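## Task

Take the yellow sponge off the desk and set it on the top of the low shelf labelled REPAIRS. That shelf must not be moved, every low shelf must finish standing upright, and the robot itself must not topple or end up leaning.

## Robot and tools

ROBOT. A wheeled cart with a pan/tilt head and two arms, left_arm and right_arm. In the base frame (metres; origin on the floor between the drive wheels, x forward, y left, z up) the cart spans x -0.35 to 0.07 and is 0.53 m wide; above the 0.13 m wheels it is 0.46 m wide with its front at x 0.01. Each arm's pan axis is vertical at x -0.060, y +0.155 (left) or -0.155 (right); the shoulder sits 0.03 m out from it, 0.89 m above the floor. Links: upper arm 0.116, forearm 0.135, hand 0.162 m. The fixed-jaw tip reaches about 0.44 m from its pan axis and no lower than 0.54 m above the floor. The first scene is practice and may be skipped with finished_scene.

TOOLS.
move: one action plus optional "cameras" (list of head_camera, left_wrist_camera, right_wrist_camera or all) and "blocking". "base" is a single velocity command {"x_m_s", "turn_rad_s", "for_s"}: forward speed in m/s (negative reverses), turn rate in rad/s (positive = left), held for for_s seconds, then stopped. It is relative travel from wherever the robot is; no sideways motion. Ranges: x_m_s 0.005 to 0.291 in magnitude or 0, turn_rad_s 0.02 to 1.175 or 0, for_s 0.1 to 7.5. Ramps are 0.5 m/s2 and 2 rad/s2; if |x|/0.291 + |turn|/1.175 exceeds 1 both are scaled down. Tiny or near-max commands may fall short, so check base_odometry (odometry frame = start pose; heading in rad, left positive; wheel counting only, so slip and contact turns are missed).
"joints" is one dict keyed by joint name covering both arms and head, each value an absolute target angle in radians (not an offset). Ranges: head_pan_rad -3.2..3.2 (0 forward, + left); head_tilt_rad -0.76..1.45 (0 level, + down); per arm shoulder_pan -2.006..2.149, shoulder_lift -1.836..1.772, elbow_flex -1.773..1.58, wrist_flex -1.799..1.772, wrist_roll -2.816..2.978, gripper -0.03..1.944. "speeds" is a dict by the same names (no grippers) giving top speed in rad/s, 0.08 to 4.71, for this action only. Unknown keys make a call invalid; out-of-range values get it refused, and a refusal or an unrequested stop cancels the rest of that reply's move/wait/finished_scene calls. blocking false returns within about 0.5 s while motion continues; a later move overrides only the joints it names, and omitting base ends a running base velocity.
wait(seconds 0-10): lets time pass, returns state; returns early once earlier moves settle.
stop: brakes all running motions; braked joints hold and may keep pressing.
zoom_image(camera, region [x0,y0,x1,y1] in pixels from top-left, at most 504 each way): closer view of that camera's latest image.
finished_scene(scene = current scene number): ends the scene; the goal must persist untouched. After ending the first scene, make no further calls in that reply.

ARM GEOMETRY. Pan: at 0 left_arm points left and right_arm right; positive is clockwise from above; forward is +1.571 (left) and -1.571 (right). With lift, elbow and wrist all 0 the upper arm points up tilted 0.24 rad outward and forearm and fingers are level; positive bends down, and the three summed give the fingers' angle below horizontal. Pointing straight down (1.571) requires the forearm no more than 0.20 rad above level. Roll -1.522: jaws close across the arm's vertical plane, fixed jaw on the left looking outward; 1.619: fixed jaw on the right; 0.049: closing within the plane. Over furniture with level fingers keep the fixed jaw on the left, since otherwise the hand body hangs about 0.08 m below. Gripper: tips meet near 0, about 0.075 m apart at 1, 0.106 m at 1.944; each jaw has a fixed offset up to 0.025 rad. left_hand and right_hand report the fixed-jaw tip in the base frame; a held object sits toward the moving jaw. These can be a few cm off.

RESULT LINES. "move": done or the worst status. base_status "done" means the velocity was sent for the whole time, with "(sent for a of b s)"; it does not prove travel. joint_status: done, moving, off_target (resting away from target: load, obstruction or tripped motor), stopped, time_out (after 14 s), not_followed (self-collision check blocked the arm; it may keep retrying). "pictures" lists the image order; images may lag the state slightly. on_its_own lists uncommanded behaviour. Motor temperatures: per-arm blocks in joint_positions order then gripper. MOTOR HOT at 55 °C; at 70 °C a motor cuts out (JOINT FAULT / HAND FAULT, status limit_stop_at_motor_heat).

HANDLING. Loaded joints sag downward; compensate the next target upward by the observed sag. A jaw firmly gripping shows off_target; done means empty or a light grip. Closing from wide open grips hardest. For thin items target -0.03. A joint stuck over about 0.30 rad (some jaws 0.09) from target for about 2 s trips, dropping torque to a third; reset by waiting until steady, then commanding 0.2 rad back from the reading away from the failed target. To stop a blocked joint pushing, set its target to its reading. Limits: about 0.4 kg one hand at full reach, 0.7 kg within 0.28 m, 1 kg with both close in. Speeds from about 3 rad/s can fling a held object. Time passes while you think, and running moves continue.

TRAVEL AND SAFETY. Scenes start with arms folded, jaws shut, width 0.65 m. Stowed pose: shoulder_pan -1.75 (left) / 1.75 (right), shoulder_lift 0.05, elbow_flex 1.35, wrist_flex -1.55, wrist_roll -1.52. Stow in two steps (wrists first, then the other three) and unstow in reverse, else a hand can hit or wedge on the cart. Turning in place needs a clear 0.44 m radius; near furniture, turning or reversing can snag and tip the robot. Pulling, especially on things in front, can tip it. Never let the arms collide or press hard on each other, nor one hand clamp the other. Avoid striking furniture, knocking shelves, dropping items from height, releasing moving objects, and lifting wheels.

Each tool is called as a command line: name --argument value for each argument, lists and objects as JSON in quotes; but a table of rows of numbers goes row by row, as --pt "numbers of a row", without its own name.

## Session

move --joints '{"head_pan_rad": 0, "head_tilt_rad": 0.25}' --cameras '["all"]'

move --joints '{"head_pan_rad": -0.85}' --cameras '["head_camera"]'

move --joints '{"head_pan_rad": -1.7}' --cameras '["head_camera"]'

move --joints '{"head_pan_rad": -2.55}' --cameras '["head_camera"]'

move --joints '{"head_pan_rad": 2.55}' --cameras '["head_camera"]'

move --joints '{"head_pan_rad": 1.7}' --cameras '["head_camera"]'

move --joints '{"head_pan_rad": 0.85}' --cameras '["head_camera"]'

Scene clock: 0.93 s.
Motor temperatures (°C): left_arm=[32 32 32 32 33 29] | right_arm=[30 28 27 27 31 27]
move: done
base_odometry: x=+0.000 y=+0.000 heading=+0.000
base_status: not commanded
joint_positions: head_pan_rad=+0.000 head_tilt_rad=+0.242 left_arm_shoulder_pan_rad=+0.000 left_arm_shoulder_lift_rad=-1.704 left_arm_elbow_flex_rad=+1.478 left_arm_wrist_flex_rad=+0.984 left_arm_wrist_roll_rad=-0.001 left_arm_gripper_rad=+0.000 right_arm_shoulder_pan_rad=+0.001 right_arm_shoulder_lift_rad=-1.670 right_arm_elbow_flex_rad=+1.496 right_arm_wrist_flex_rad=+1.032 right_arm_wrist_roll_rad=+0.000 right_arm_gripper_rad=+0.000
joint_status: all done
left_hand: x=-0.0600 y=+0.3116 z=+0.8261 quat_wxyz=(+0.395, -0.918, +0.023, +0.010) (m; base frame)
right_hand: x=-0.0602 y=-0.3015 z=+0.8125 quat_wxyz=(+0.008, +0.023, +0.937, -0.348) (m; base frame)
pictures: head_camera, left_wrist_camera, right_wrist_camera
Images, in order (width x height): head_camera 644x476, left_wrist_camera 644x476, right_wrist_camera 644x476.

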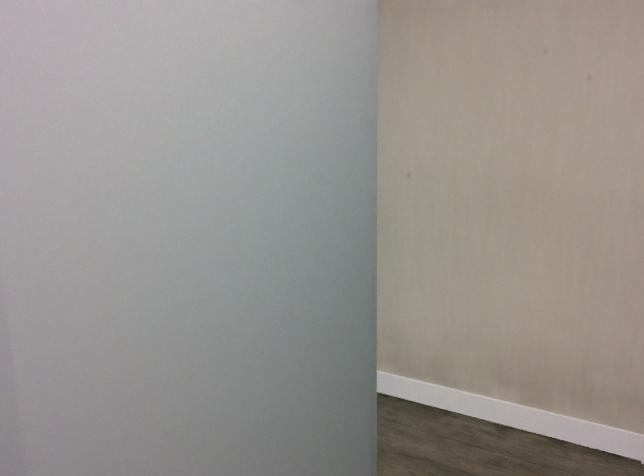

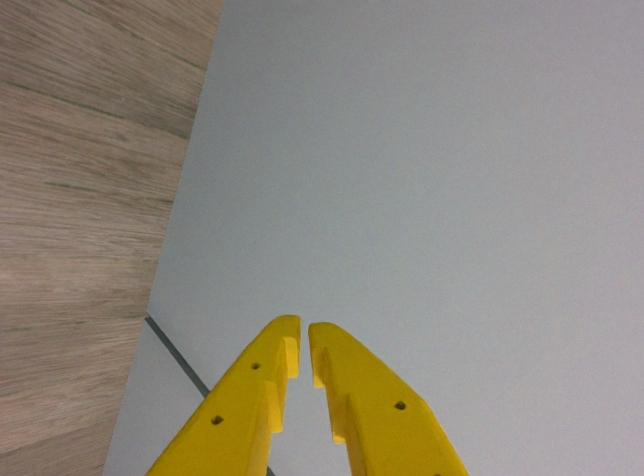

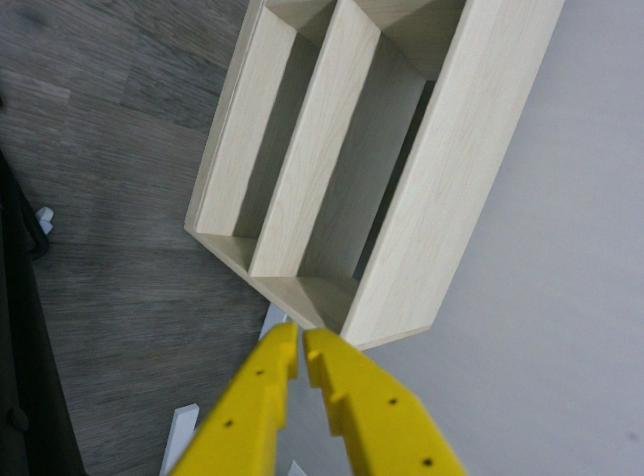

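Scene clock: 2.30 s.
move: done
base_odometry: x=+0.000 y=+0.000 heading=+0.000
base_status: not commanded
joint_positions: head_pan_rad=-0.841 head_tilt_rad=+0.242 left_arm_shoulder_pan_rad=+0.000 left_arm_shoulder_lift_rad=-1.704 left_arm_elbow_flex_rad=+1.478 left_arm_wrist_flex_rad=+0.984 left_arm_wrist_roll_rad=-0.001 left_arm_gripper_rad=+0.000 right_arm_shoulder_pan_rad=+0.001 right_arm_shoulder_lift_rad=-1.670 right_arm_elbow_flex_rad=+1.496 right_arm_wrist_flex_rad=+1.032 right_arm_wrist_roll_rad=+0.000 right_arm_gripper_rad=+0.000
joint_status: all done
left_hand: x=-0.0600 y=+0.3116 z=+0.8261 quat_wxyz=(+0.395, -0.918, +0.023, +0.010) (m; base frame)
right_hand: x=-0.0602 y=-0.3015 z=+0.8125 quat_wxyz=(+0.008, +0.023, +0.937, -0.348) (m; base frame)
pictures: head_camera
Images, in order (width x height): head_camera 644x476.

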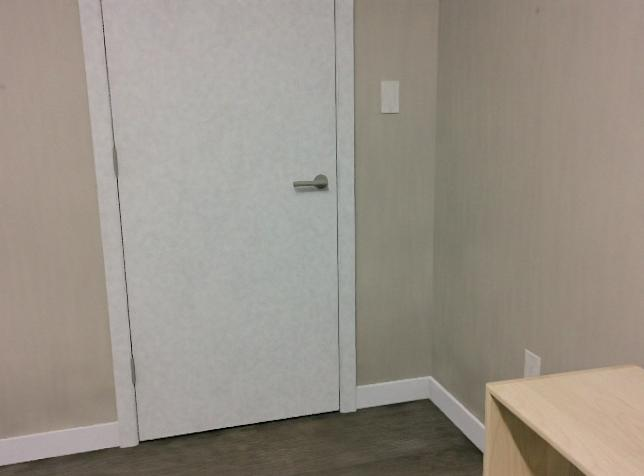

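Scene clock: 3.67 s.
move: done
base_odometry: x=+0.000 y=+0.000 heading=+0.000
base_status: not commanded
joint_positions: head_pan_rad=-1.690 head_tilt_rad=+0.242 left_arm_shoulder_pan_rad=+0.000 left_arm_shoulder_lift_rad=-1.704 left_arm_elbow_flex_rad=+1.478 left_arm_wrist_flex_rad=+0.984 left_arm_wrist_roll_rad=-0.001 left_arm_gripper_rad=+0.000 right_arm_shoulder_pan_rad=+0.001 right_arm_shoulder_lift_rad=-1.670 right_arm_elbow_flex_rad=+1.496 right_arm_wrist_flex_rad=+1.032 right_arm_wrist_roll_rad=+0.000 right_arm_gripper_rad=+0.000
joint_status: all done
left_hand: x=-0.0600 y=+0.3116 z=+0.8261 quat_wxyz=(+0.395, -0.918, +0.023, +0.010) (m; base frame)
right_hand: x=-0.0602 y=-0.3015 z=+0.8125 quat_wxyz=(+0.008, +0.023, +0.937, -0.348) (m; base frame)
pictures: head_camera
Images, in order (width x height): head_camera 644x476.

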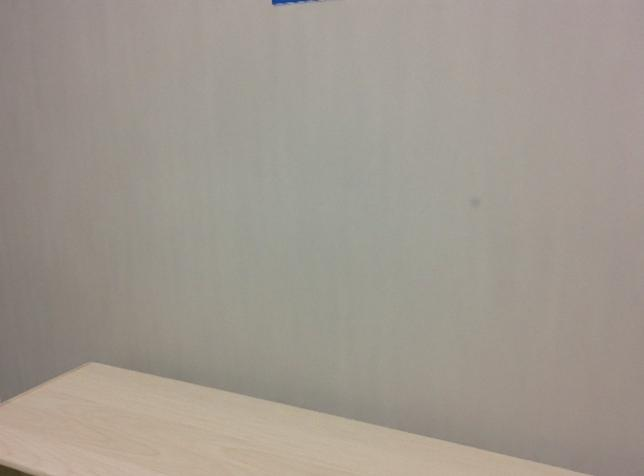

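Scene clock: 5.03 s.
move: done
base_odometry: x=+0.000 y=+0.000 heading=+0.000
base_status: not commanded
joint_positions: head_pan_rad=-2.540 head_tilt_rad=+0.242 left_arm_shoulder_pan_rad=+0.000 left_arm_shoulder_lift_rad=-1.704 left_arm_elbow_flex_rad=+1.478 left_arm_wrist_flex_rad=+0.984 left_arm_wrist_roll_rad=-0.001 left_arm_gripper_rad=+0.000 right_arm_shoulder_pan_rad=+0.001 right_arm_shoulder_lift_rad=-1.670 right_arm_elbow_flex_rad=+1.496 right_arm_wrist_flex_rad=+1.032 right_arm_wrist_roll_rad=+0.000 right_arm_gripper_rad=+0.000
joint_status: all done
left_hand: x=-0.0600 y=+0.3116 z=+0.8261 quat_wxyz=(+0.395, -0.918, +0.023, +0.010) (m; base frame)
right_hand: x=-0.0602 y=-0.3015 z=+0.8125 quat_wxyz=(+0.008, +0.023, +0.937, -0.348) (m; base frame)
pictures: head_camera
Images, in order (width x height): head_camera 644x476.

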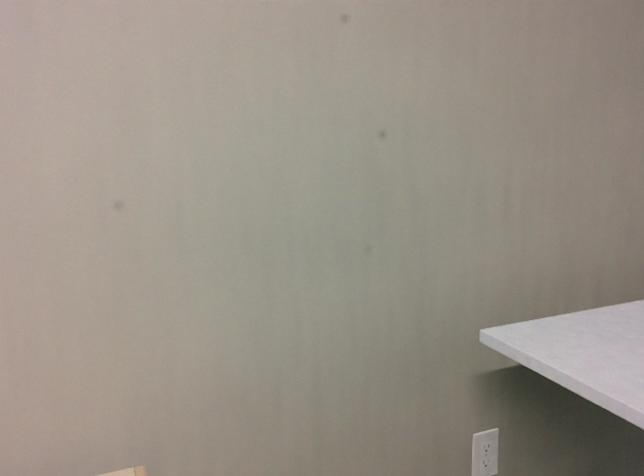

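Scene clock: 9.23 s.
move: done
base_odometry: x=+0.000 y=+0.000 heading=+0.000
base_status: not commanded
joint_positions: head_pan_rad=+2.539 head_tilt_rad=+0.242 left_arm_shoulder_pan_rad=+0.000 left_arm_shoulder_lift_rad=-1.704 left_arm_elbow_flex_rad=+1.478 left_arm_wrist_flex_rad=+0.984 left_arm_wrist_roll_rad=-0.001 left_arm_gripper_rad=+0.000 right_arm_shoulder_pan_rad=+0.001 right_arm_shoulder_lift_rad=-1.670 right_arm_elbow_flex_rad=+1.496 right_arm_wrist_flex_rad=+1.032 right_arm_wrist_roll_rad=+0.000 right_arm_gripper_rad=+0.000
joint_status: all done
left_hand: x=-0.0600 y=+0.3116 z=+0.8261 quat_wxyz=(+0.395, -0.918, +0.023, +0.010) (m; base frame)
right_hand: x=-0.0602 y=-0.3015 z=+0.8125 quat_wxyz=(+0.008, +0.023, +0.937, -0.348) (m; base frame)
pictures: head_camera
Images, in order (width x height): head_camera 644x476.

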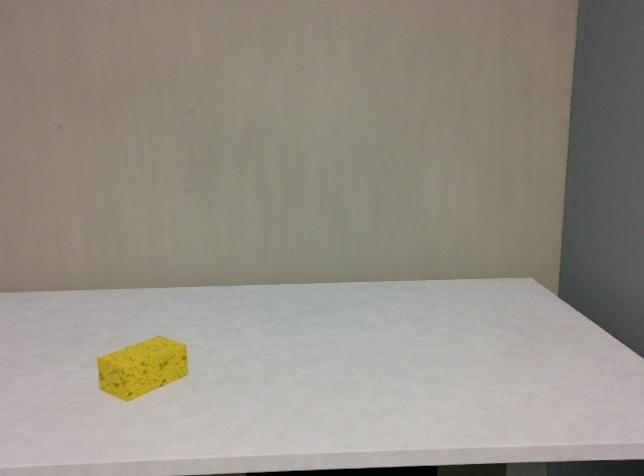

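Scene clock: 10.60 s.
move: done
base_odometry: x=+0.000 y=+0.000 heading=+0.000
base_status: not commanded
joint_positions: head_pan_rad=+1.709 head_tilt_rad=+0.242 left_arm_shoulder_pan_rad=+0.000 left_arm_shoulder_lift_rad=-1.704 left_arm_elbow_flex_rad=+1.478 left_arm_wrist_flex_rad=+0.984 left_arm_wrist_roll_rad=-0.001 left_arm_gripper_rad=+0.000 right_arm_shoulder_pan_rad=+0.001 right_arm_shoulder_lift_rad=-1.670 right_arm_elbow_flex_rad=+1.496 right_arm_wrist_flex_rad=+1.032 right_arm_wrist_roll_rad=+0.000 right_arm_gripper_rad=+0.000
joint_status: all done
left_hand: x=-0.0600 y=+0.3116 z=+0.8261 quat_wxyz=(+0.395, -0.918, +0.023, +0.010) (m; base frame)
right_hand: x=-0.0602 y=-0.3015 z=+0.8125 quat_wxyz=(+0.008, +0.023, +0.937, -0.348) (m; base frame)
pictures: head_camera
Images, in order (width x height): head_camera 644x476.

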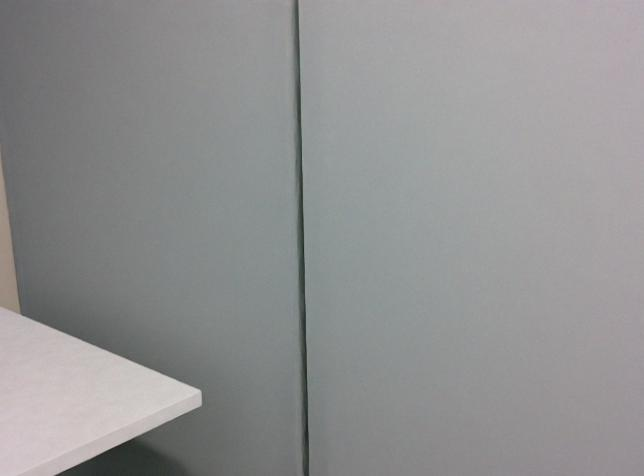

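Scene clock: 11.97 s.
move: done
base_odometry: x=+0.000 y=+0.000 heading=+0.000
base_status: not commanded
joint_positions: head_pan_rad=+0.859 head_tilt_rad=+0.242 left_arm_shoulder_pan_rad=+0.000 left_arm_shoulder_lift_rad=-1.704 left_arm_elbow_flex_rad=+1.478 left_arm_wrist_flex_rad=+0.984 left_arm_wrist_roll_rad=-0.001 left_arm_gripper_rad=+0.000 right_arm_shoulder_pan_rad=+0.001 right_arm_shoulder_lift_rad=-1.670 right_arm_elbow_flex_rad=+1.496 right_arm_wrist_flex_rad=+1.032 right_arm_wrist_roll_rad=+0.000 right_arm_gripper_rad=+0.000
joint_status: all done
left_hand: x=-0.0600 y=+0.3116 z=+0.8261 quat_wxyz=(+0.395, -0.918, +0.023, +0.010) (m; base frame)
right_hand: x=-0.0602 y=-0.3015 z=+0.8125 quat_wxyz=(+0.008, +0.023, +0.937, -0.348) (m; base frame)
pictures: head_camera
Images, in order (width x height): head_camera 644x476.

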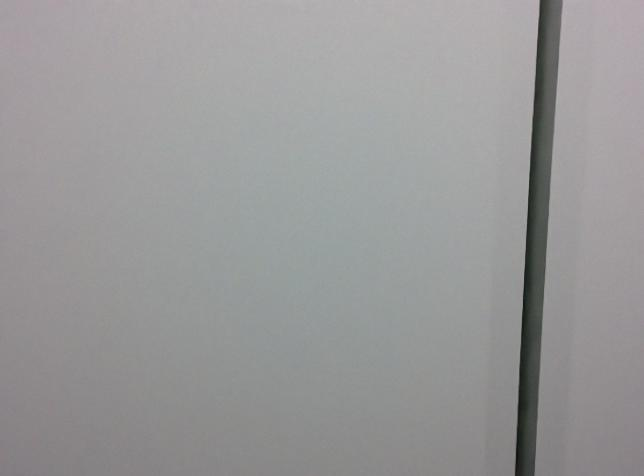

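move --joints '{"head_pan_rad": 2.6, "head_tilt_rad": 0.8}' --cameras '["head_camera"]'

move --joints '{"head_pan_rad": -1.7, "head_tilt_rad": -0.1}' --cameras '["head_camera"]'

move --joints '{"head_pan_rad": -1.7, "head_tilt_rad": 0.75}' --cameras '["head_camera"]'

Scene clock: 31.60 s.
move: done
base_odometry: x=+0.000 y=+0.000 heading=+0.000
base_status: not commanded
joint_positions: head_pan_rad=+2.589 head_tilt_rad=+0.794 left_arm_shoulder_pan_rad=+0.000 left_arm_shoulder_lift_rad=-1.704 left_arm_elbow_flex_rad=+1.478 left_arm_wrist_flex_rad=+0.984 left_arm_wrist_roll_rad=-0.001 left_arm_gripper_rad=+0.000 right_arm_shoulder_pan_rad=+0.001 right_arm_shoulder_lift_rad=-1.670 right_arm_elbow_flex_rad=+1.496 right_arm_wrist_flex_rad=+1.032 right_arm_wrist_roll_rad=+0.000 right_arm_gripper_rad=+0.000
joint_status: all done
left_hand: x=-0.0600 y=+0.3116 z=+0.8261 quat_wxyz=(+0.395, -0.918, +0.023, +0.010) (m; base frame)
right_hand: x=-0.0602 y=-0.3015 z=+0.8125 quat_wxyz=(+0.008, +0.023, +0.937, -0.348) (m; base frame)
pictures: head_camera
Images, in order (width x height): head_camera 644x476.

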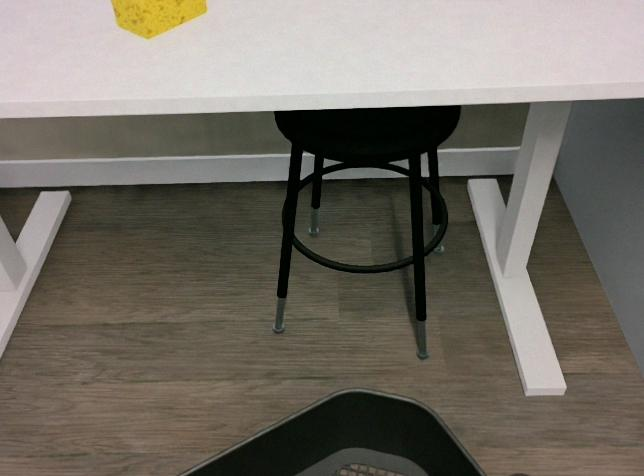

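Scene clock: 35.27 s.
move: done
base_odometry: x=+0.000 y=+0.000 heading=+0.000
base_status: not commanded
joint_positions: head_pan_rad=-1.690 head_tilt_rad=-0.090 left_arm_shoulder_pan_rad=+0.000 left_arm_shoulder_lift_rad=-1.704 left_arm_elbow_flex_rad=+1.478 left_arm_wrist_flex_rad=+0.984 left_arm_wrist_roll_rad=-0.001 left_arm_gripper_rad=+0.000 right_arm_shoulder_pan_rad=+0.001 right_arm_shoulder_lift_rad=-1.670 right_arm_elbow_flex_rad=+1.496 right_arm_wrist_flex_rad=+1.032 right_arm_wrist_roll_rad=+0.000 right_arm_gripper_rad=+0.000
joint_status: all done
left_hand: x=-0.0600 y=+0.3116 z=+0.8261 quat_wxyz=(+0.395, -0.918, +0.023, +0.010) (m; base frame)
right_hand: x=-0.0602 y=-0.3015 z=+0.8125 quat_wxyz=(+0.008, +0.023, +0.937, -0.348) (m; base frame)
pictures: head_camera
Images, in order (width x height): head_camera 644x476.

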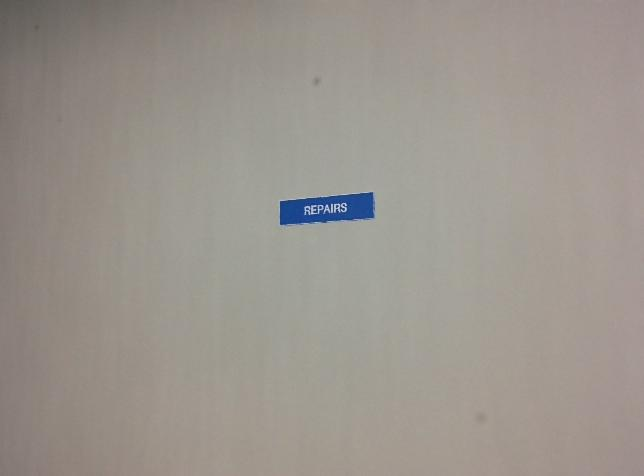

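Scene clock: 36.63 s.
move: done
base_odometry: x=+0.000 y=+0.000 heading=+0.000
base_status: not commanded
joint_positions: head_pan_rad=-1.690 head_tilt_rad=+0.744 left_arm_shoulder_pan_rad=+0.000 left_arm_shoulder_lift_rad=-1.704 left_arm_elbow_flex_rad=+1.478 left_arm_wrist_flex_rad=+0.984 left_arm_wrist_roll_rad=-0.001 left_arm_gripper_rad=+0.000 right_arm_shoulder_pan_rad=+0.001 right_arm_shoulder_lift_rad=-1.670 right_arm_elbow_flex_rad=+1.496 right_arm_wrist_flex_rad=+1.032 right_arm_wrist_roll_rad=+0.000 right_arm_gripper_rad=+0.000
joint_status: all done
left_hand: x=-0.0600 y=+0.3116 z=+0.8261 quat_wxyz=(+0.395, -0.918, +0.023, +0.010) (m; base frame)
right_hand: x=-0.0602 y=-0.3015 z=+0.8125 quat_wxyz=(+0.008, +0.023, +0.937, -0.348) (m; base frame)
pictures: head_camera
Images, in order (width x height): head_camera 644x476.

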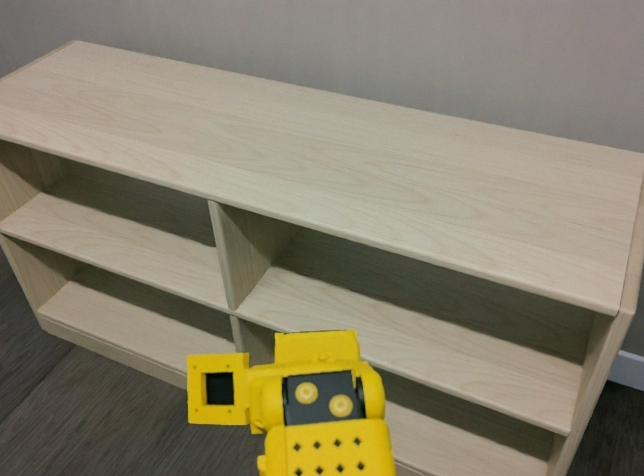

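move --base '{"turn_rad_s": 0.9, "for_s": 3.253}' --joints '{"head_pan_rad": 0, "head_tilt_rad": 0.7}'

move --base '{"x_m_s": 0.25, "for_s": 2.0}' --cameras '["head_camera"]'

move --base '{"turn_rad_s": -0.4, "for_s": 0.833}' --joints '{"left_arm_shoulder_lift_rad": -0.3, "left_arm_elbow_flex_rad": -0.3, "left_arm_wrist_flex_rad": 1.2}'

move --joints '{"left_arm_shoulder_pan_rad": 1.9, "left_arm_wrist_roll_rad": -1.82, "left_arm_gripper_rad": 1.6, "head_tilt_rad": 0.9}' --cameras '["head_camera","left_wrist_camera"]'

Scene clock: 90.07 s.
move: done
base_odometry: x=-0.001 y=+0.000 heading=+2.939
base_status: done (sent for 3.27 of 3.27 s)
joint_positions: head_pan_rad=-0.011 head_tilt_rad=+0.713 left_arm_shoulder_pan_rad=-0.004 left_arm_shoulder_lift_rad=-1.704 left_arm_elbow_flex_rad=+1.478 left_arm_wrist_flex_rad=+0.984 left_arm_wrist_roll_rad=-0.001 left_arm_gripper_rad=+0.000 right_arm_shoulder_pan_rad=-0.002 right_arm_shoulder_lift_rad=-1.670 right_arm_elbow_flex_rad=+1.496 right_arm_wrist_flex_rad=+1.032 right_arm_wrist_roll_rad=+0.000 right_arm_gripper_rad=+0.000
joint_status: all done
left_hand: x=-0.0607 y=+0.3116 z=+0.8261 quat_wxyz=(+0.395, -0.918, +0.021, +0.011) (m; base frame)
right_hand: x=-0.0597 y=-0.3015 z=+0.8125 quat_wxyz=(+0.009, +0.022, +0.937, -0.348) (m; base frame)
pictures: none

Scene clock: 93.23 s.
move: done
base_odometry: x=-0.492 y=+0.100 heading=+2.938
base_status: done (sent for 2 of 2 s)
joint_positions: head_pan_rad=-0.011 head_tilt_rad=+0.713 left_arm_shoulder_pan_rad=-0.003 left_arm_shoulder_lift_rad=-1.704 left_arm_elbow_flex_rad=+1.478 left_arm_wrist_flex_rad=+0.984 left_arm_wrist_roll_rad=-0.001 left_arm_gripper_rad=+0.000 right_arm_shoulder_pan_rad=+0.001 right_arm_shoulder_lift_rad=-1.670 right_arm_elbow_flex_rad=+1.496 right_arm_wrist_flex_rad=+1.032 right_arm_wrist_roll_rad=+0.000 right_arm_gripper_rad=+0.000
joint_status: not commanded
left_hand: x=-0.0604 y=+0.3116 z=+0.8261 quat_wxyz=(+0.395, -0.918, +0.021, +0.010) (m; base frame)
right_hand: x=-0.0602 y=-0.3015 z=+0.8125 quat_wxyz=(+0.008, +0.023, +0.937, -0.348) (m; base frame)
pictures: head_camera
Images, in order (width x height): head_camera 644x476.

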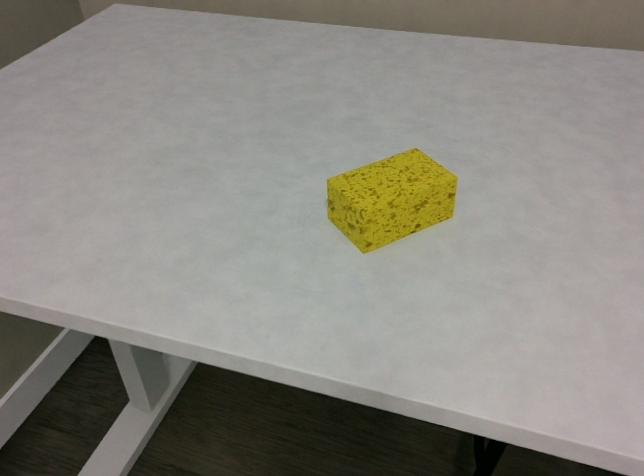

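Scene clock: 95.07 s.
move: done
base_odometry: x=-0.491 y=+0.099 heading=+2.606
base_status: done (sent for 0.83 of 0.83 s)
joint_positions: head_pan_rad=-0.011 head_tilt_rad=+0.713 left_arm_shoulder_pan_rad=-0.003 left_arm_shoulder_lift_rad=-0.300 left_arm_elbow_flex_rad=-0.266 left_arm_wrist_flex_rad=+1.198 left_arm_wrist_roll_rad=-0.001 left_arm_gripper_rad=+0.000 right_arm_shoulder_pan_rad=+0.003 right_arm_shoulder_lift_rad=-1.670 right_arm_elbow_flex_rad=+1.496 right_arm_wrist_flex_rad=+1.032 right_arm_wrist_roll_rad=+0.000 right_arm_gripper_rad=+0.000
joint_status: all done
left_hand: x=-0.0607 y=+0.4148 z=+0.9854 quat_wxyz=(+0.452, -0.892, +0.021, +0.012) (m; base frame)
right_hand: x=-0.0604 y=-0.3015 z=+0.8125 quat_wxyz=(+0.008, +0.024, +0.937, -0.348) (m; base frame)
pictures: none

Scene clock: 97.47 s.
move: done
base_odometry: x=-0.491 y=+0.099 heading=+2.606
base_status: not commanded
joint_positions: head_pan_rad=-0.011 head_tilt_rad=+0.894 left_arm_shoulder_pan_rad=+1.893 left_arm_shoulder_lift_rad=-0.300 left_arm_elbow_flex_rad=-0.266 left_arm_wrist_flex_rad=+1.198 left_arm_wrist_roll_rad=-1.815 left_arm_gripper_rad=+1.592 right_arm_shoulder_pan_rad=+0.003 right_arm_shoulder_lift_rad=-1.670 right_arm_elbow_flex_rad=+1.496 right_arm_wrist_flex_rad=+1.032 right_arm_wrist_roll_rad=+0.000 right_arm_gripper_rad=+0.000
joint_status: all done
left_hand: x=+0.1943 y=+0.0779 z=+0.9934 quat_wxyz=(+0.452, +0.270, +0.850, -0.007) (m; base frame)
right_hand: x=-0.0604 y=-0.3015 z=+0.8125 quat_wxyz=(+0.008, +0.024, +0.937, -0.348) (m; base frame)
pictures: head_camera, left_wrist_camera
Images, in order (width x height): head_camera 644x476, left_wrist_camera 644x476.

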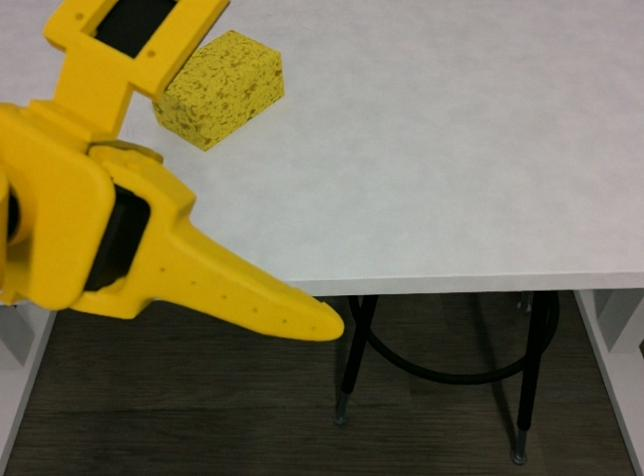

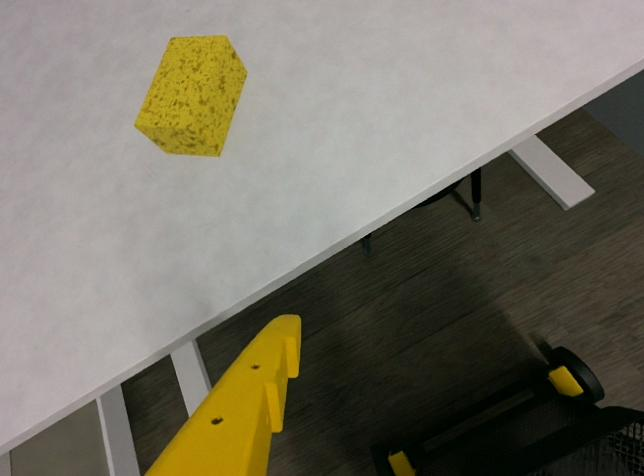

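move --base '{"x_m_s": 0.12, "for_s": 1.55}' --joints '{"left_arm_shoulder_pan_rad": 1.715, "left_arm_wrist_roll_rad": -1.95, "left_arm_shoulder_lift_rad": 0.15, "left_arm_elbow_flex_rad": -0.7, "left_arm_wrist_flex_rad": 1.5}' --cameras '["head_camera","left_wrist_camera"]'

Scene clock: 123.23 s.
move: done
base_odometry: x=-0.653 y=+0.196 heading=+2.605
base_status: done (sent for 1.57 of 1.57 s)
joint_positions: head_pan_rad=-0.011 head_tilt_rad=+0.894 left_arm_shoulder_pan_rad=+1.720 left_arm_shoulder_lift_rad=+0.154 left_arm_elbow_flex_rad=-0.668 left_arm_wrist_flex_rad=+1.498 left_arm_wrist_roll_rad=-1.946 left_arm_gripper_rad=+1.592 right_arm_shoulder_pan_rad=+0.003 right_arm_shoulder_lift_rad=-1.670 right_arm_elbow_flex_rad=+1.496 right_arm_wrist_flex_rad=+1.032 right_arm_wrist_roll_rad=+0.000 right_arm_gripper_rad=+0.000
joint_status: all done
left_hand: x=+0.2197 y=+0.1202 z=+0.9399 quat_wxyz=(+0.287, +0.270, +0.918, +0.040) (m; base frame)
right_hand: x=-0.0604 y=-0.3015 z=+0.8125 quat_wxyz=(+0.008, +0.024, +0.937, -0.348) (m; base frame)
pictures: head_camera, left_wrist_camera
Images, in order (width x height): head_camera 644x476, left_wrist_camera 644x476.

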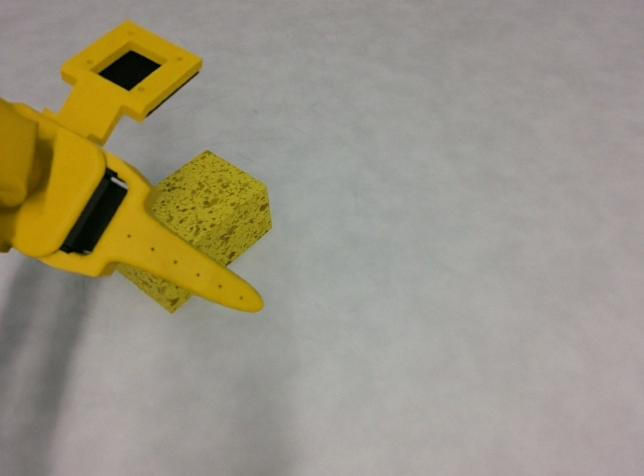

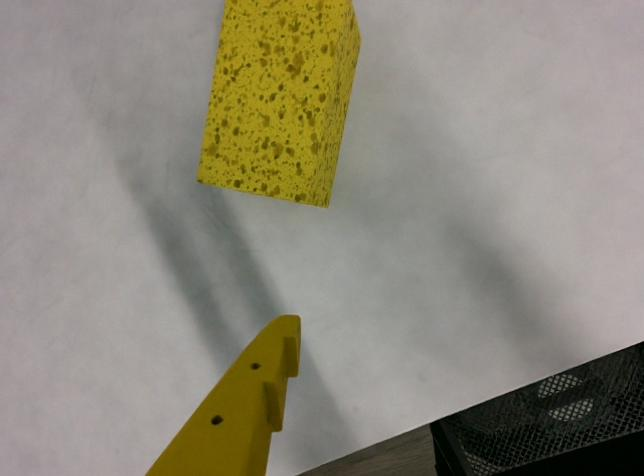

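move --joints '{"left_arm_shoulder_pan_rad": 1.635}'

move --joints '{"left_arm_shoulder_lift_rad": 0.24, "left_arm_elbow_flex_rad": -0.6, "left_arm_wrist_flex_rad": 1.24}' --cameras '["head_camera","left_wrist_camera"]'

Scene clock: 142.33 s.
move: done
base_odometry: x=-0.653 y=+0.196 heading=+2.605
base_status: not commanded
joint_positions: head_pan_rad=-0.011 head_tilt_rad=+0.894 left_arm_shoulder_pan_rad=+1.637 left_arm_shoulder_lift_rad=+0.154 left_arm_elbow_flex_rad=-0.668 left_arm_wrist_flex_rad=+1.498 left_arm_wrist_roll_rad=-1.946 left_arm_gripper_rad=+1.592 right_arm_shoulder_pan_rad=+0.003 right_arm_shoulder_lift_rad=-1.670 right_arm_elbow_flex_rad=+1.496 right_arm_wrist_flex_rad=+1.032 right_arm_wrist_roll_rad=+0.000 right_arm_gripper_rad=+0.000
joint_status: all done
left_hand: x=+0.2216 y=+0.1435 z=+0.9399 quat_wxyz=(+0.285, +0.232, +0.929, +0.052) (m; base frame)
right_hand: x=-0.0604 y=-0.3015 z=+0.8125 quat_wxyz=(+0.008, +0.024, +0.937, -0.348) (m; base frame)
pictures: none

Scene clock: 143.30 s.
move: done
base_odometry: x=-0.653 y=+0.196 heading=+2.605
base_status: not commanded
joint_positions: head_pan_rad=-0.011 head_tilt_rad=+0.894 left_arm_shoulder_pan_rad=+1.637 left_arm_shoulder_lift_rad=+0.249 left_arm_elbow_flex_rad=-0.598 left_arm_wrist_flex_rad=+1.251 left_arm_wrist_roll_rad=-1.946 left_arm_gripper_rad=+1.592 right_arm_shoulder_pan_rad=+0.003 right_arm_shoulder_lift_rad=-1.670 right_arm_elbow_flex_rad=+1.496 right_arm_wrist_flex_rad=+1.032 right_arm_wrist_roll_rad=+0.000 right_arm_gripper_rad=+0.000
joint_status: all done
left_hand: x=+0.2520 y=+0.1415 z=+0.9231 quat_wxyz=(+0.323, +0.229, +0.916, +0.058) (m; base frame)
right_hand: x=-0.0604 y=-0.3015 z=+0.8125 quat_wxyz=(+0.008, +0.024, +0.937, -0.348) (m; base frame)
pictures: head_camera, left_wrist_camera
Images, in order (width x height): head_camera 644x476, left_wrist_camera 644x476.

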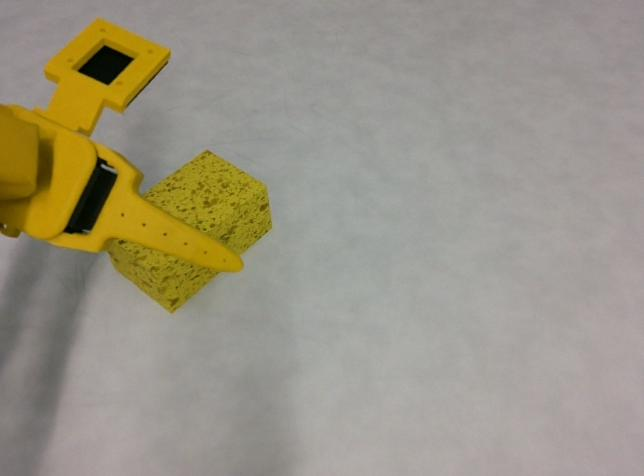

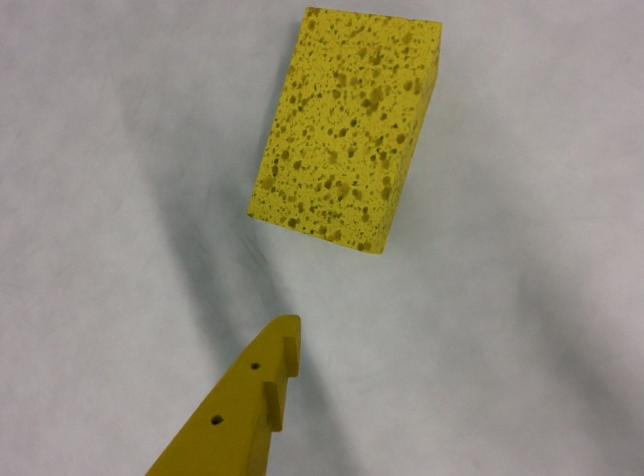

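move --base '{"x_m_s": 0.06, "for_s": 0.85}' --joints '{"left_arm_wrist_roll_rad": -2.15, "left_arm_shoulder_lift_rad": 0.3, "left_arm_elbow_flex_rad": -0.65, "left_arm_wrist_flex_rad": 1.25}' --cameras '["head_camera","left_wrist_camera"]'

Scene clock: 162.63 s.
move: done
base_odometry: x=-0.698 y=+0.223 heading=+2.606
base_status: done (sent for 0.87 of 0.87 s)
joint_positions: head_pan_rad=-0.011 head_tilt_rad=+0.894 left_arm_shoulder_pan_rad=+1.637 left_arm_shoulder_lift_rad=+0.306 left_arm_elbow_flex_rad=-0.615 left_arm_wrist_flex_rad=+1.251 left_arm_wrist_roll_rad=-2.145 left_arm_gripper_rad=+1.592 right_arm_shoulder_pan_rad=+0.001 right_arm_shoulder_lift_rad=-1.670 right_arm_elbow_flex_rad=+1.496 right_arm_wrist_flex_rad=+1.032 right_arm_wrist_roll_rad=+0.000 right_arm_gripper_rad=+0.000
joint_status: all done
left_hand: x=+0.2557 y=+0.1405 z=+0.9117 quat_wxyz=(+0.297, +0.321, +0.895, +0.085) (m; base frame)
right_hand: x=-0.0602 y=-0.3015 z=+0.8125 quat_wxyz=(+0.008, +0.023, +0.937, -0.348) (m; base frame)
pictures: head_camera, left_wrist_camera
Images, in order (width x height): head_camera 644x476, left_wrist_camera 644x476.

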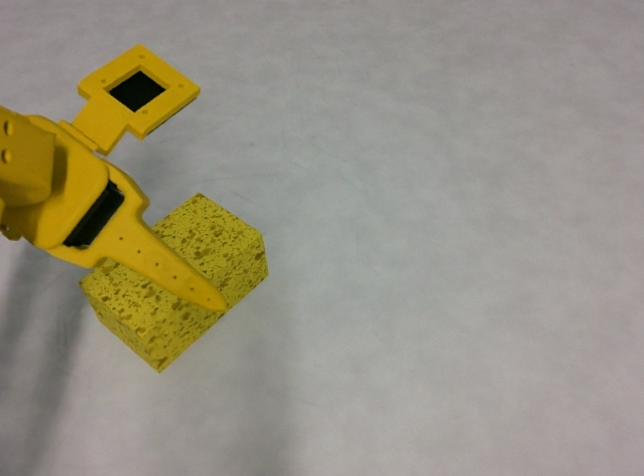

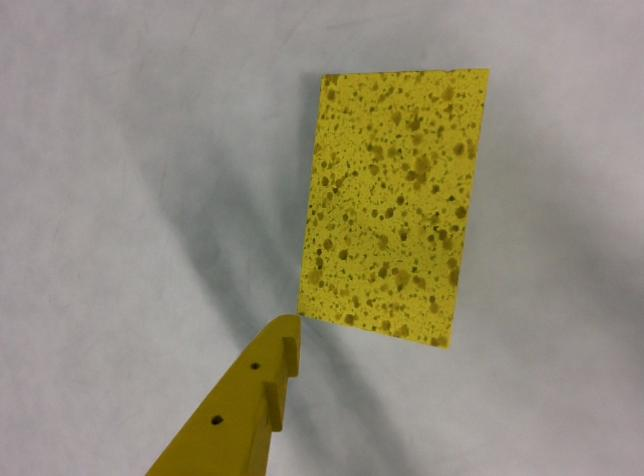

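move --joints '{"left_arm_shoulder_pan_rad": 1.6, "left_arm_shoulder_lift_rad": 0.40, "left_arm_elbow_flex_rad": -0.68, "left_arm_wrist_flex_rad": 1.15}'

move --joints '{"left_arm_shoulder_lift_rad": 0.45, "left_arm_elbow_flex_rad": -0.6, "left_arm_wrist_flex_rad": 1.12}' --speeds '{"left_arm_shoulder_lift_rad": 0.5, "left_arm_elbow_flex_rad": 0.5}' --cameras '["head_camera","left_wrist_camera"]'

Scene clock: 172.47 s.
move: done
base_odometry: x=-0.698 y=+0.223 heading=+2.606
base_status: not commanded
joint_positions: head_pan_rad=-0.011 head_tilt_rad=+0.894 left_arm_shoulder_pan_rad=+1.605 left_arm_shoulder_lift_rad=+0.410 left_arm_elbow_flex_rad=-0.647 left_arm_wrist_flex_rad=+1.162 left_arm_wrist_roll_rad=-2.145 left_arm_gripper_rad=+1.592 right_arm_shoulder_pan_rad=+0.001 right_arm_shoulder_lift_rad=-1.670 right_arm_elbow_flex_rad=+1.496 right_arm_wrist_flex_rad=+1.032 right_arm_wrist_roll_rad=+0.000 right_arm_gripper_rad=+0.000
joint_status: all done
left_hand: x=+0.2711 y=+0.1502 z=+0.8972 quat_wxyz=(+0.304, +0.306, +0.898, +0.092) (m; base frame)
right_hand: x=-0.0602 y=-0.3015 z=+0.8125 quat_wxyz=(+0.008, +0.023, +0.937, -0.348) (m; base frame)
pictures: none

Scene clock: 173.10 s.
move: done
base_odometry: x=-0.698 y=+0.223 heading=+2.606
base_status: not commanded
joint_positions: head_pan_rad=-0.011 head_tilt_rad=+0.894 left_arm_shoulder_pan_rad=+1.605 left_arm_shoulder_lift_rad=+0.461 left_arm_elbow_flex_rad=-0.598 left_arm_wrist_flex_rad=+1.129 left_arm_wrist_roll_rad=-2.145 left_arm_gripper_rad=+1.592 right_arm_shoulder_pan_rad=+0.001 right_arm_shoulder_lift_rad=-1.670 right_arm_elbow_flex_rad=+1.496 right_arm_wrist_flex_rad=+1.032 right_arm_wrist_roll_rad=+0.000 right_arm_gripper_rad=+0.000
joint_status: all done
left_hand: x=+0.2699 y=+0.1502 z=+0.8739 quat_wxyz=(+0.273, +0.309, +0.907, +0.083) (m; base frame)
right_hand: x=-0.0602 y=-0.3015 z=+0.8125 quat_wxyz=(+0.008, +0.023, +0.937, -0.348) (m; base frame)
pictures: head_camera, left_wrist_camera
Images, in order (width x height): head_camera 644x476, left_wrist_camera 644x476.

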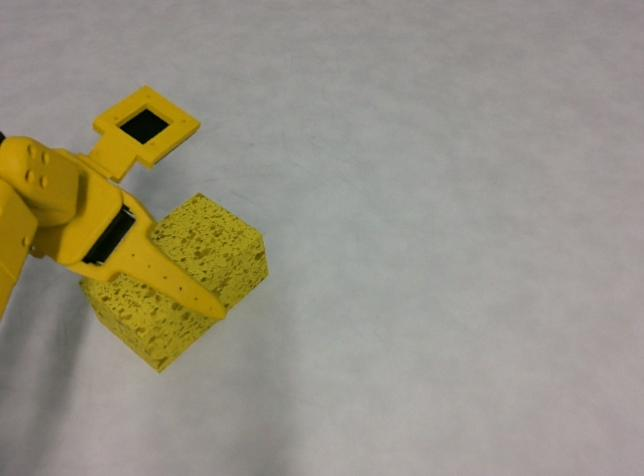

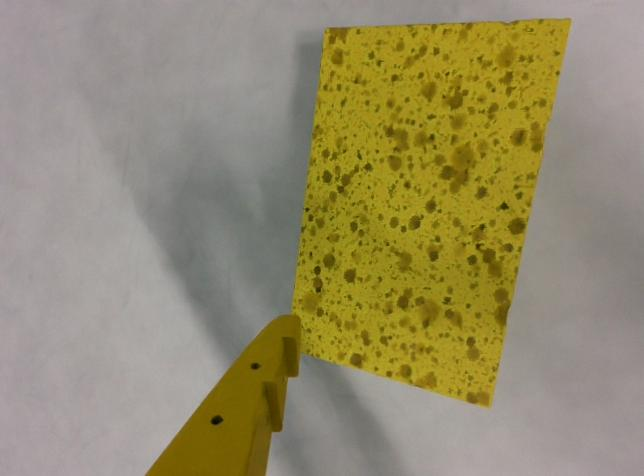

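move --joints '{"left_arm_shoulder_pan_rad": 1.575, "left_arm_wrist_roll_rad": -2.2, "left_arm_shoulder_lift_rad": 0.36, "left_arm_elbow_flex_rad": -0.5, "left_arm_wrist_flex_rad": 0.9}'

move --joints '{"left_arm_shoulder_lift_rad": 0.42, "left_arm_elbow_flex_rad": -0.43, "left_arm_wrist_flex_rad": 0.83}' --speeds '{"left_arm_shoulder_lift_rad": 0.5, "left_arm_elbow_flex_rad": 0.5}' --cameras '["head_camera","left_wrist_camera"]'

Scene clock: 188.77 s.
move: done
base_odometry: x=-0.698 y=+0.223 heading=+2.606
base_status: not commanded
joint_positions: head_pan_rad=-0.011 head_tilt_rad=+0.894 left_arm_shoulder_pan_rad=+1.579 left_arm_shoulder_lift_rad=+0.424 left_arm_elbow_flex_rad=-0.496 left_arm_wrist_flex_rad=+0.912 left_arm_wrist_roll_rad=-2.196 left_arm_gripper_rad=+1.592 right_arm_shoulder_pan_rad=+0.001 right_arm_shoulder_lift_rad=-1.670 right_arm_elbow_flex_rad=+1.496 right_arm_wrist_flex_rad=+1.032 right_arm_wrist_roll_rad=+0.000 right_arm_gripper_rad=+0.000
joint_status: all done
left_hand: x=+0.2872 y=+0.1584 z=+0.8838 quat_wxyz=(+0.338, +0.312, +0.880, +0.117) (m; base frame)
right_hand: x=-0.0602 y=-0.3015 z=+0.8125 quat_wxyz=(+0.008, +0.023, +0.937, -0.348) (m; base frame)
pictures: none

Scene clock: 189.47 s.
move: done
base_odometry: x=-0.698 y=+0.223 heading=+2.606
base_status: not commanded
joint_positions: head_pan_rad=-0.011 head_tilt_rad=+0.894 left_arm_shoulder_pan_rad=+1.579 left_arm_shoulder_lift_rad=+0.429 left_arm_elbow_flex_rad=-0.426 left_arm_wrist_flex_rad=+0.841 left_arm_wrist_roll_rad=-2.196 left_arm_gripper_rad=+1.592 right_arm_shoulder_pan_rad=+0.001 right_arm_shoulder_lift_rad=-1.670 right_arm_elbow_flex_rad=+1.496 right_arm_wrist_flex_rad=+1.032 right_arm_wrist_roll_rad=+0.000 right_arm_gripper_rad=+0.000
joint_status: all done
left_hand: x=+0.2879 y=+0.1584 z=+0.8728 quat_wxyz=(+0.336, +0.312, +0.881, +0.116) (m; base frame)
right_hand: x=-0.0602 y=-0.3015 z=+0.8125 quat_wxyz=(+0.008, +0.023, +0.937, -0.348) (m; base frame)
pictures: head_camera, left_wrist_camera
Images, in order (width x height): head_camera 644x476, left_wrist_camera 644x476.

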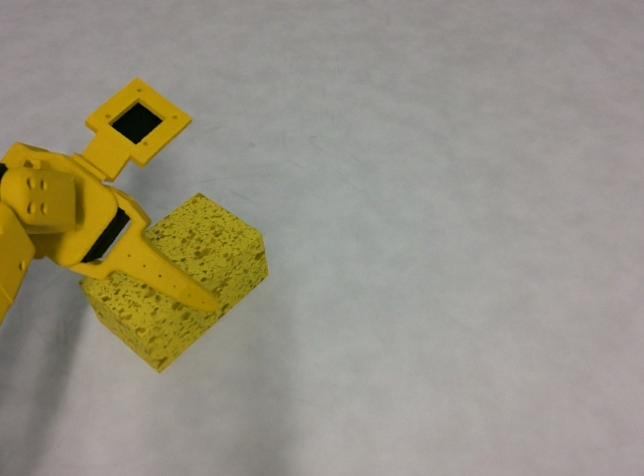

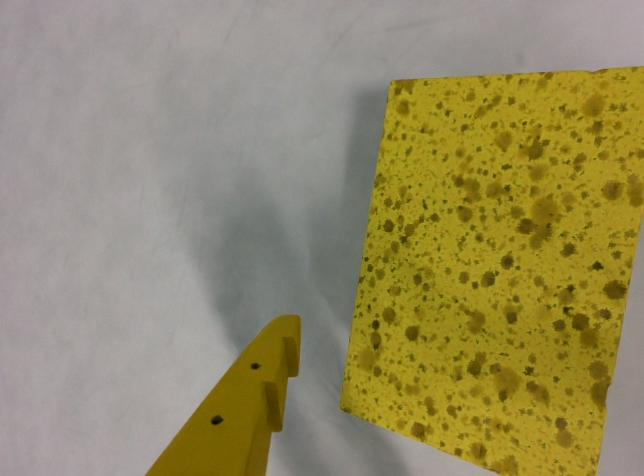

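move --joints '{"left_arm_gripper_rad": 1.94, "left_arm_shoulder_pan_rad": 1.6}' --cameras '["head_camera","left_wrist_camera"]'

zoom_image --camera "head_camera" --region '[60, 150, 310, 400]'

Scene clock: 204.10 s.
move: done
base_odometry: x=-0.698 y=+0.223 heading=+2.606
base_status: not commanded
joint_positions: head_pan_rad=-0.011 head_tilt_rad=+0.894 left_arm_shoulder_pan_rad=+1.592 left_arm_shoulder_lift_rad=+0.429 left_arm_elbow_flex_rad=-0.426 left_arm_wrist_flex_rad=+0.841 left_arm_wrist_roll_rad=-2.196 left_arm_gripper_rad=+1.925 right_arm_shoulder_pan_rad=+0.001 right_arm_shoulder_lift_rad=-1.670 right_arm_elbow_flex_rad=+1.496 right_arm_wrist_flex_rad=+1.032 right_arm_wrist_roll_rad=+0.000 right_arm_gripper_rad=+0.000
joint_status: all done
left_hand: x=+0.2879 y=+0.1536 z=+0.8728 quat_wxyz=(+0.337, +0.318, +0.879, +0.114) (m; base frame)
right_hand: x=-0.0602 y=-0.3015 z=+0.8125 quat_wxyz=(+0.008, +0.023, +0.937, -0.348) (m; base frame)
pictures: head_camera, left_wrist_camera
Images, in order (width x height): head_camera 644x476, left_wrist_camera 644x476.

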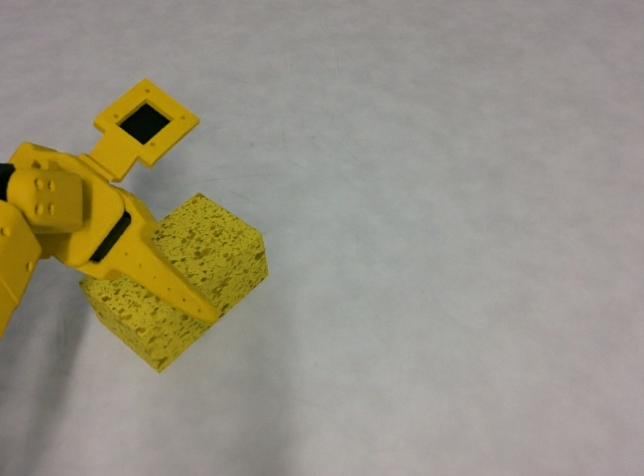

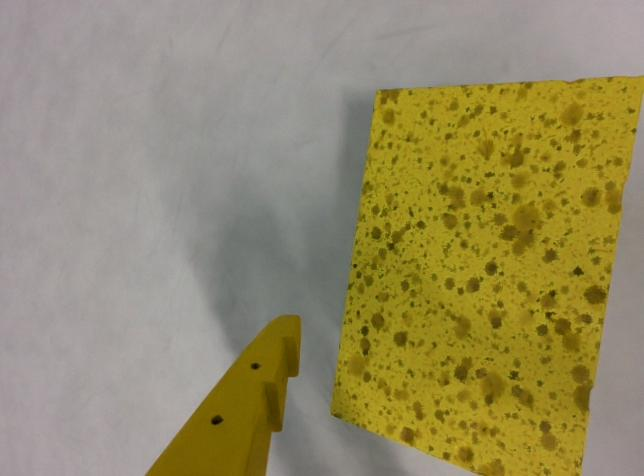

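Scaled by 2.016.

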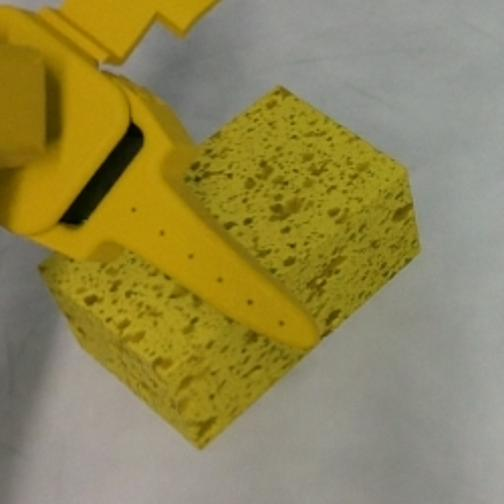

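move --joints '{"left_arm_gripper_rad": 0.55}' --cameras '["head_camera","left_wrist_camera"]'

Scene clock: 210.57 s.
move: done
base_odometry: x=-0.698 y=+0.223 heading=+2.606
base_status: not commanded
joint_positions: head_pan_rad=-0.011 head_tilt_rad=+0.894 left_arm_shoulder_pan_rad=+1.592 left_arm_shoulder_lift_rad=+0.429 left_arm_elbow_flex_rad=-0.426 left_arm_wrist_flex_rad=+0.841 left_arm_wrist_roll_rad=-2.196 left_arm_gripper_rad=+0.555 right_arm_shoulder_pan_rad=+0.001 right_arm_shoulder_lift_rad=-1.670 right_arm_elbow_flex_rad=+1.496 right_arm_wrist_flex_rad=+1.032 right_arm_wrist_roll_rad=+0.000 right_arm_gripper_rad=+0.000
joint_status: all done
left_hand: x=+0.2879 y=+0.1536 z=+0.8728 quat_wxyz=(+0.337, +0.318, +0.879, +0.114) (m; base frame)
right_hand: x=-0.0602 y=-0.3015 z=+0.8125 quat_wxyz=(+0.008, +0.023, +0.937, -0.348) (m; base frame)
pictures: head_camera, left_wrist_camera
Images, in order (width x height): head_camera 644x476, left_wrist_camera 644x476.

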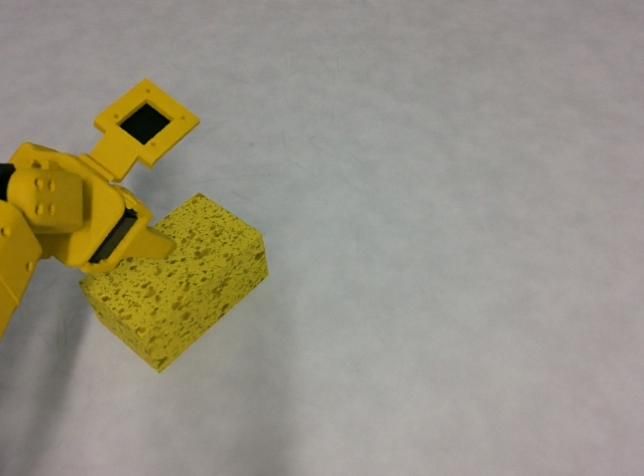

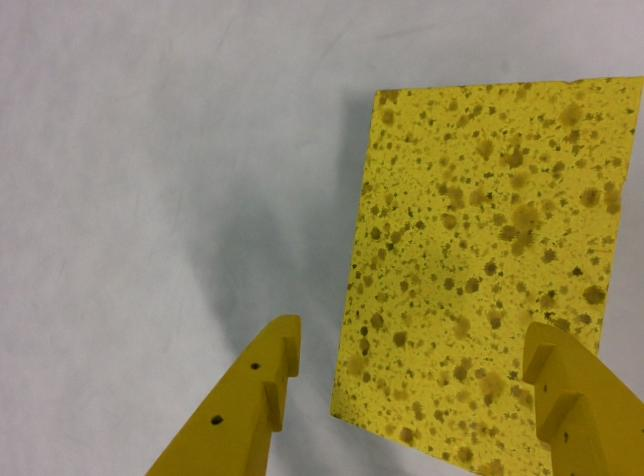

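move --joints '{"left_arm_gripper_rad": 1.7, "left_arm_shoulder_pan_rad": 1.61}'

move --joints '{"left_arm_shoulder_lift_rad": 0.45, "left_arm_elbow_flex_rad": -0.32, "left_arm_wrist_flex_rad": 0.8}' --speeds '{"left_arm_shoulder_lift_rad": 0.3, "left_arm_elbow_flex_rad": 0.3}' --cameras '["head_camera","left_wrist_camera"]'

Scene clock: 222.23 s.
move: done
base_odometry: x=-0.698 y=+0.223 heading=+2.606
base_status: not commanded
joint_positions: head_pan_rad=-0.011 head_tilt_rad=+0.894 left_arm_shoulder_pan_rad=+1.605 left_arm_shoulder_lift_rad=+0.429 left_arm_elbow_flex_rad=-0.426 left_arm_wrist_flex_rad=+0.841 left_arm_wrist_roll_rad=-2.196 left_arm_gripper_rad=+1.692 right_arm_shoulder_pan_rad=+0.001 right_arm_shoulder_lift_rad=-1.670 right_arm_elbow_flex_rad=+1.496 right_arm_wrist_flex_rad=+1.032 right_arm_wrist_roll_rad=+0.000 right_arm_gripper_rad=+0.000
joint_status: all done
left_hand: x=+0.2878 y=+0.1494 z=+0.8728 quat_wxyz=(+0.338, +0.324, +0.877, +0.112) (m; base frame)
right_hand: x=-0.0602 y=-0.3015 z=+0.8125 quat_wxyz=(+0.008, +0.023, +0.937, -0.348) (m; base frame)
pictures: none

Scene clock: 223.03 s.
move: done
base_odometry: x=-0.698 y=+0.223 heading=+2.606
base_status: not commanded
joint_positions: head_pan_rad=-0.011 head_tilt_rad=+0.894 left_arm_shoulder_pan_rad=+1.605 left_arm_shoulder_lift_rad=+0.461 left_arm_elbow_flex_rad=-0.319 left_arm_wrist_flex_rad=+0.812 left_arm_wrist_roll_rad=-2.196 left_arm_gripper_rad=+1.692 right_arm_shoulder_pan_rad=+0.001 right_arm_shoulder_lift_rad=-1.670 right_arm_elbow_flex_rad=+1.496 right_arm_wrist_flex_rad=+1.032 right_arm_wrist_roll_rad=+0.000 right_arm_gripper_rad=+0.000
joint_status: all done
left_hand: x=+0.2765 y=+0.1497 z=+0.8402 quat_wxyz=(+0.288, +0.330, +0.894, +0.095) (m; base frame)
right_hand: x=-0.0602 y=-0.3015 z=+0.8125 quat_wxyz=(+0.008, +0.023, +0.937, -0.348) (m; base frame)
pictures: head_camera, left_wrist_camera
Images, in order (width x height): head_camera 644x476, left_wrist_camera 644x476.

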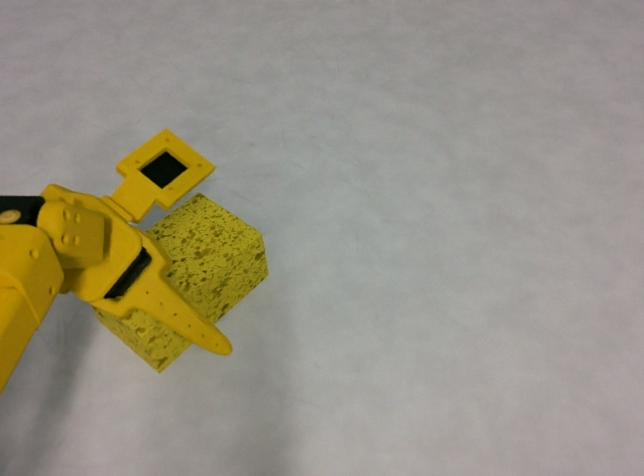

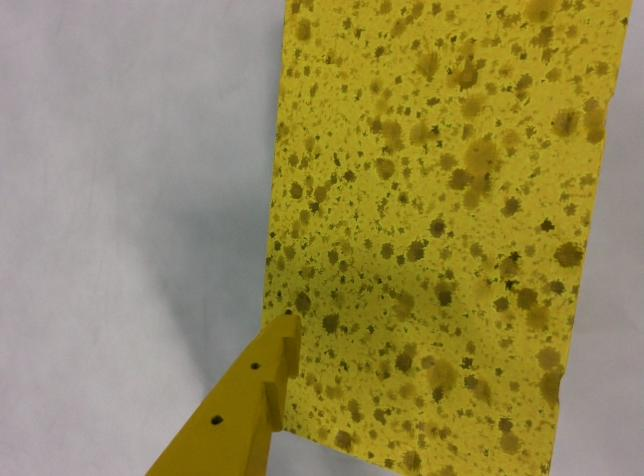

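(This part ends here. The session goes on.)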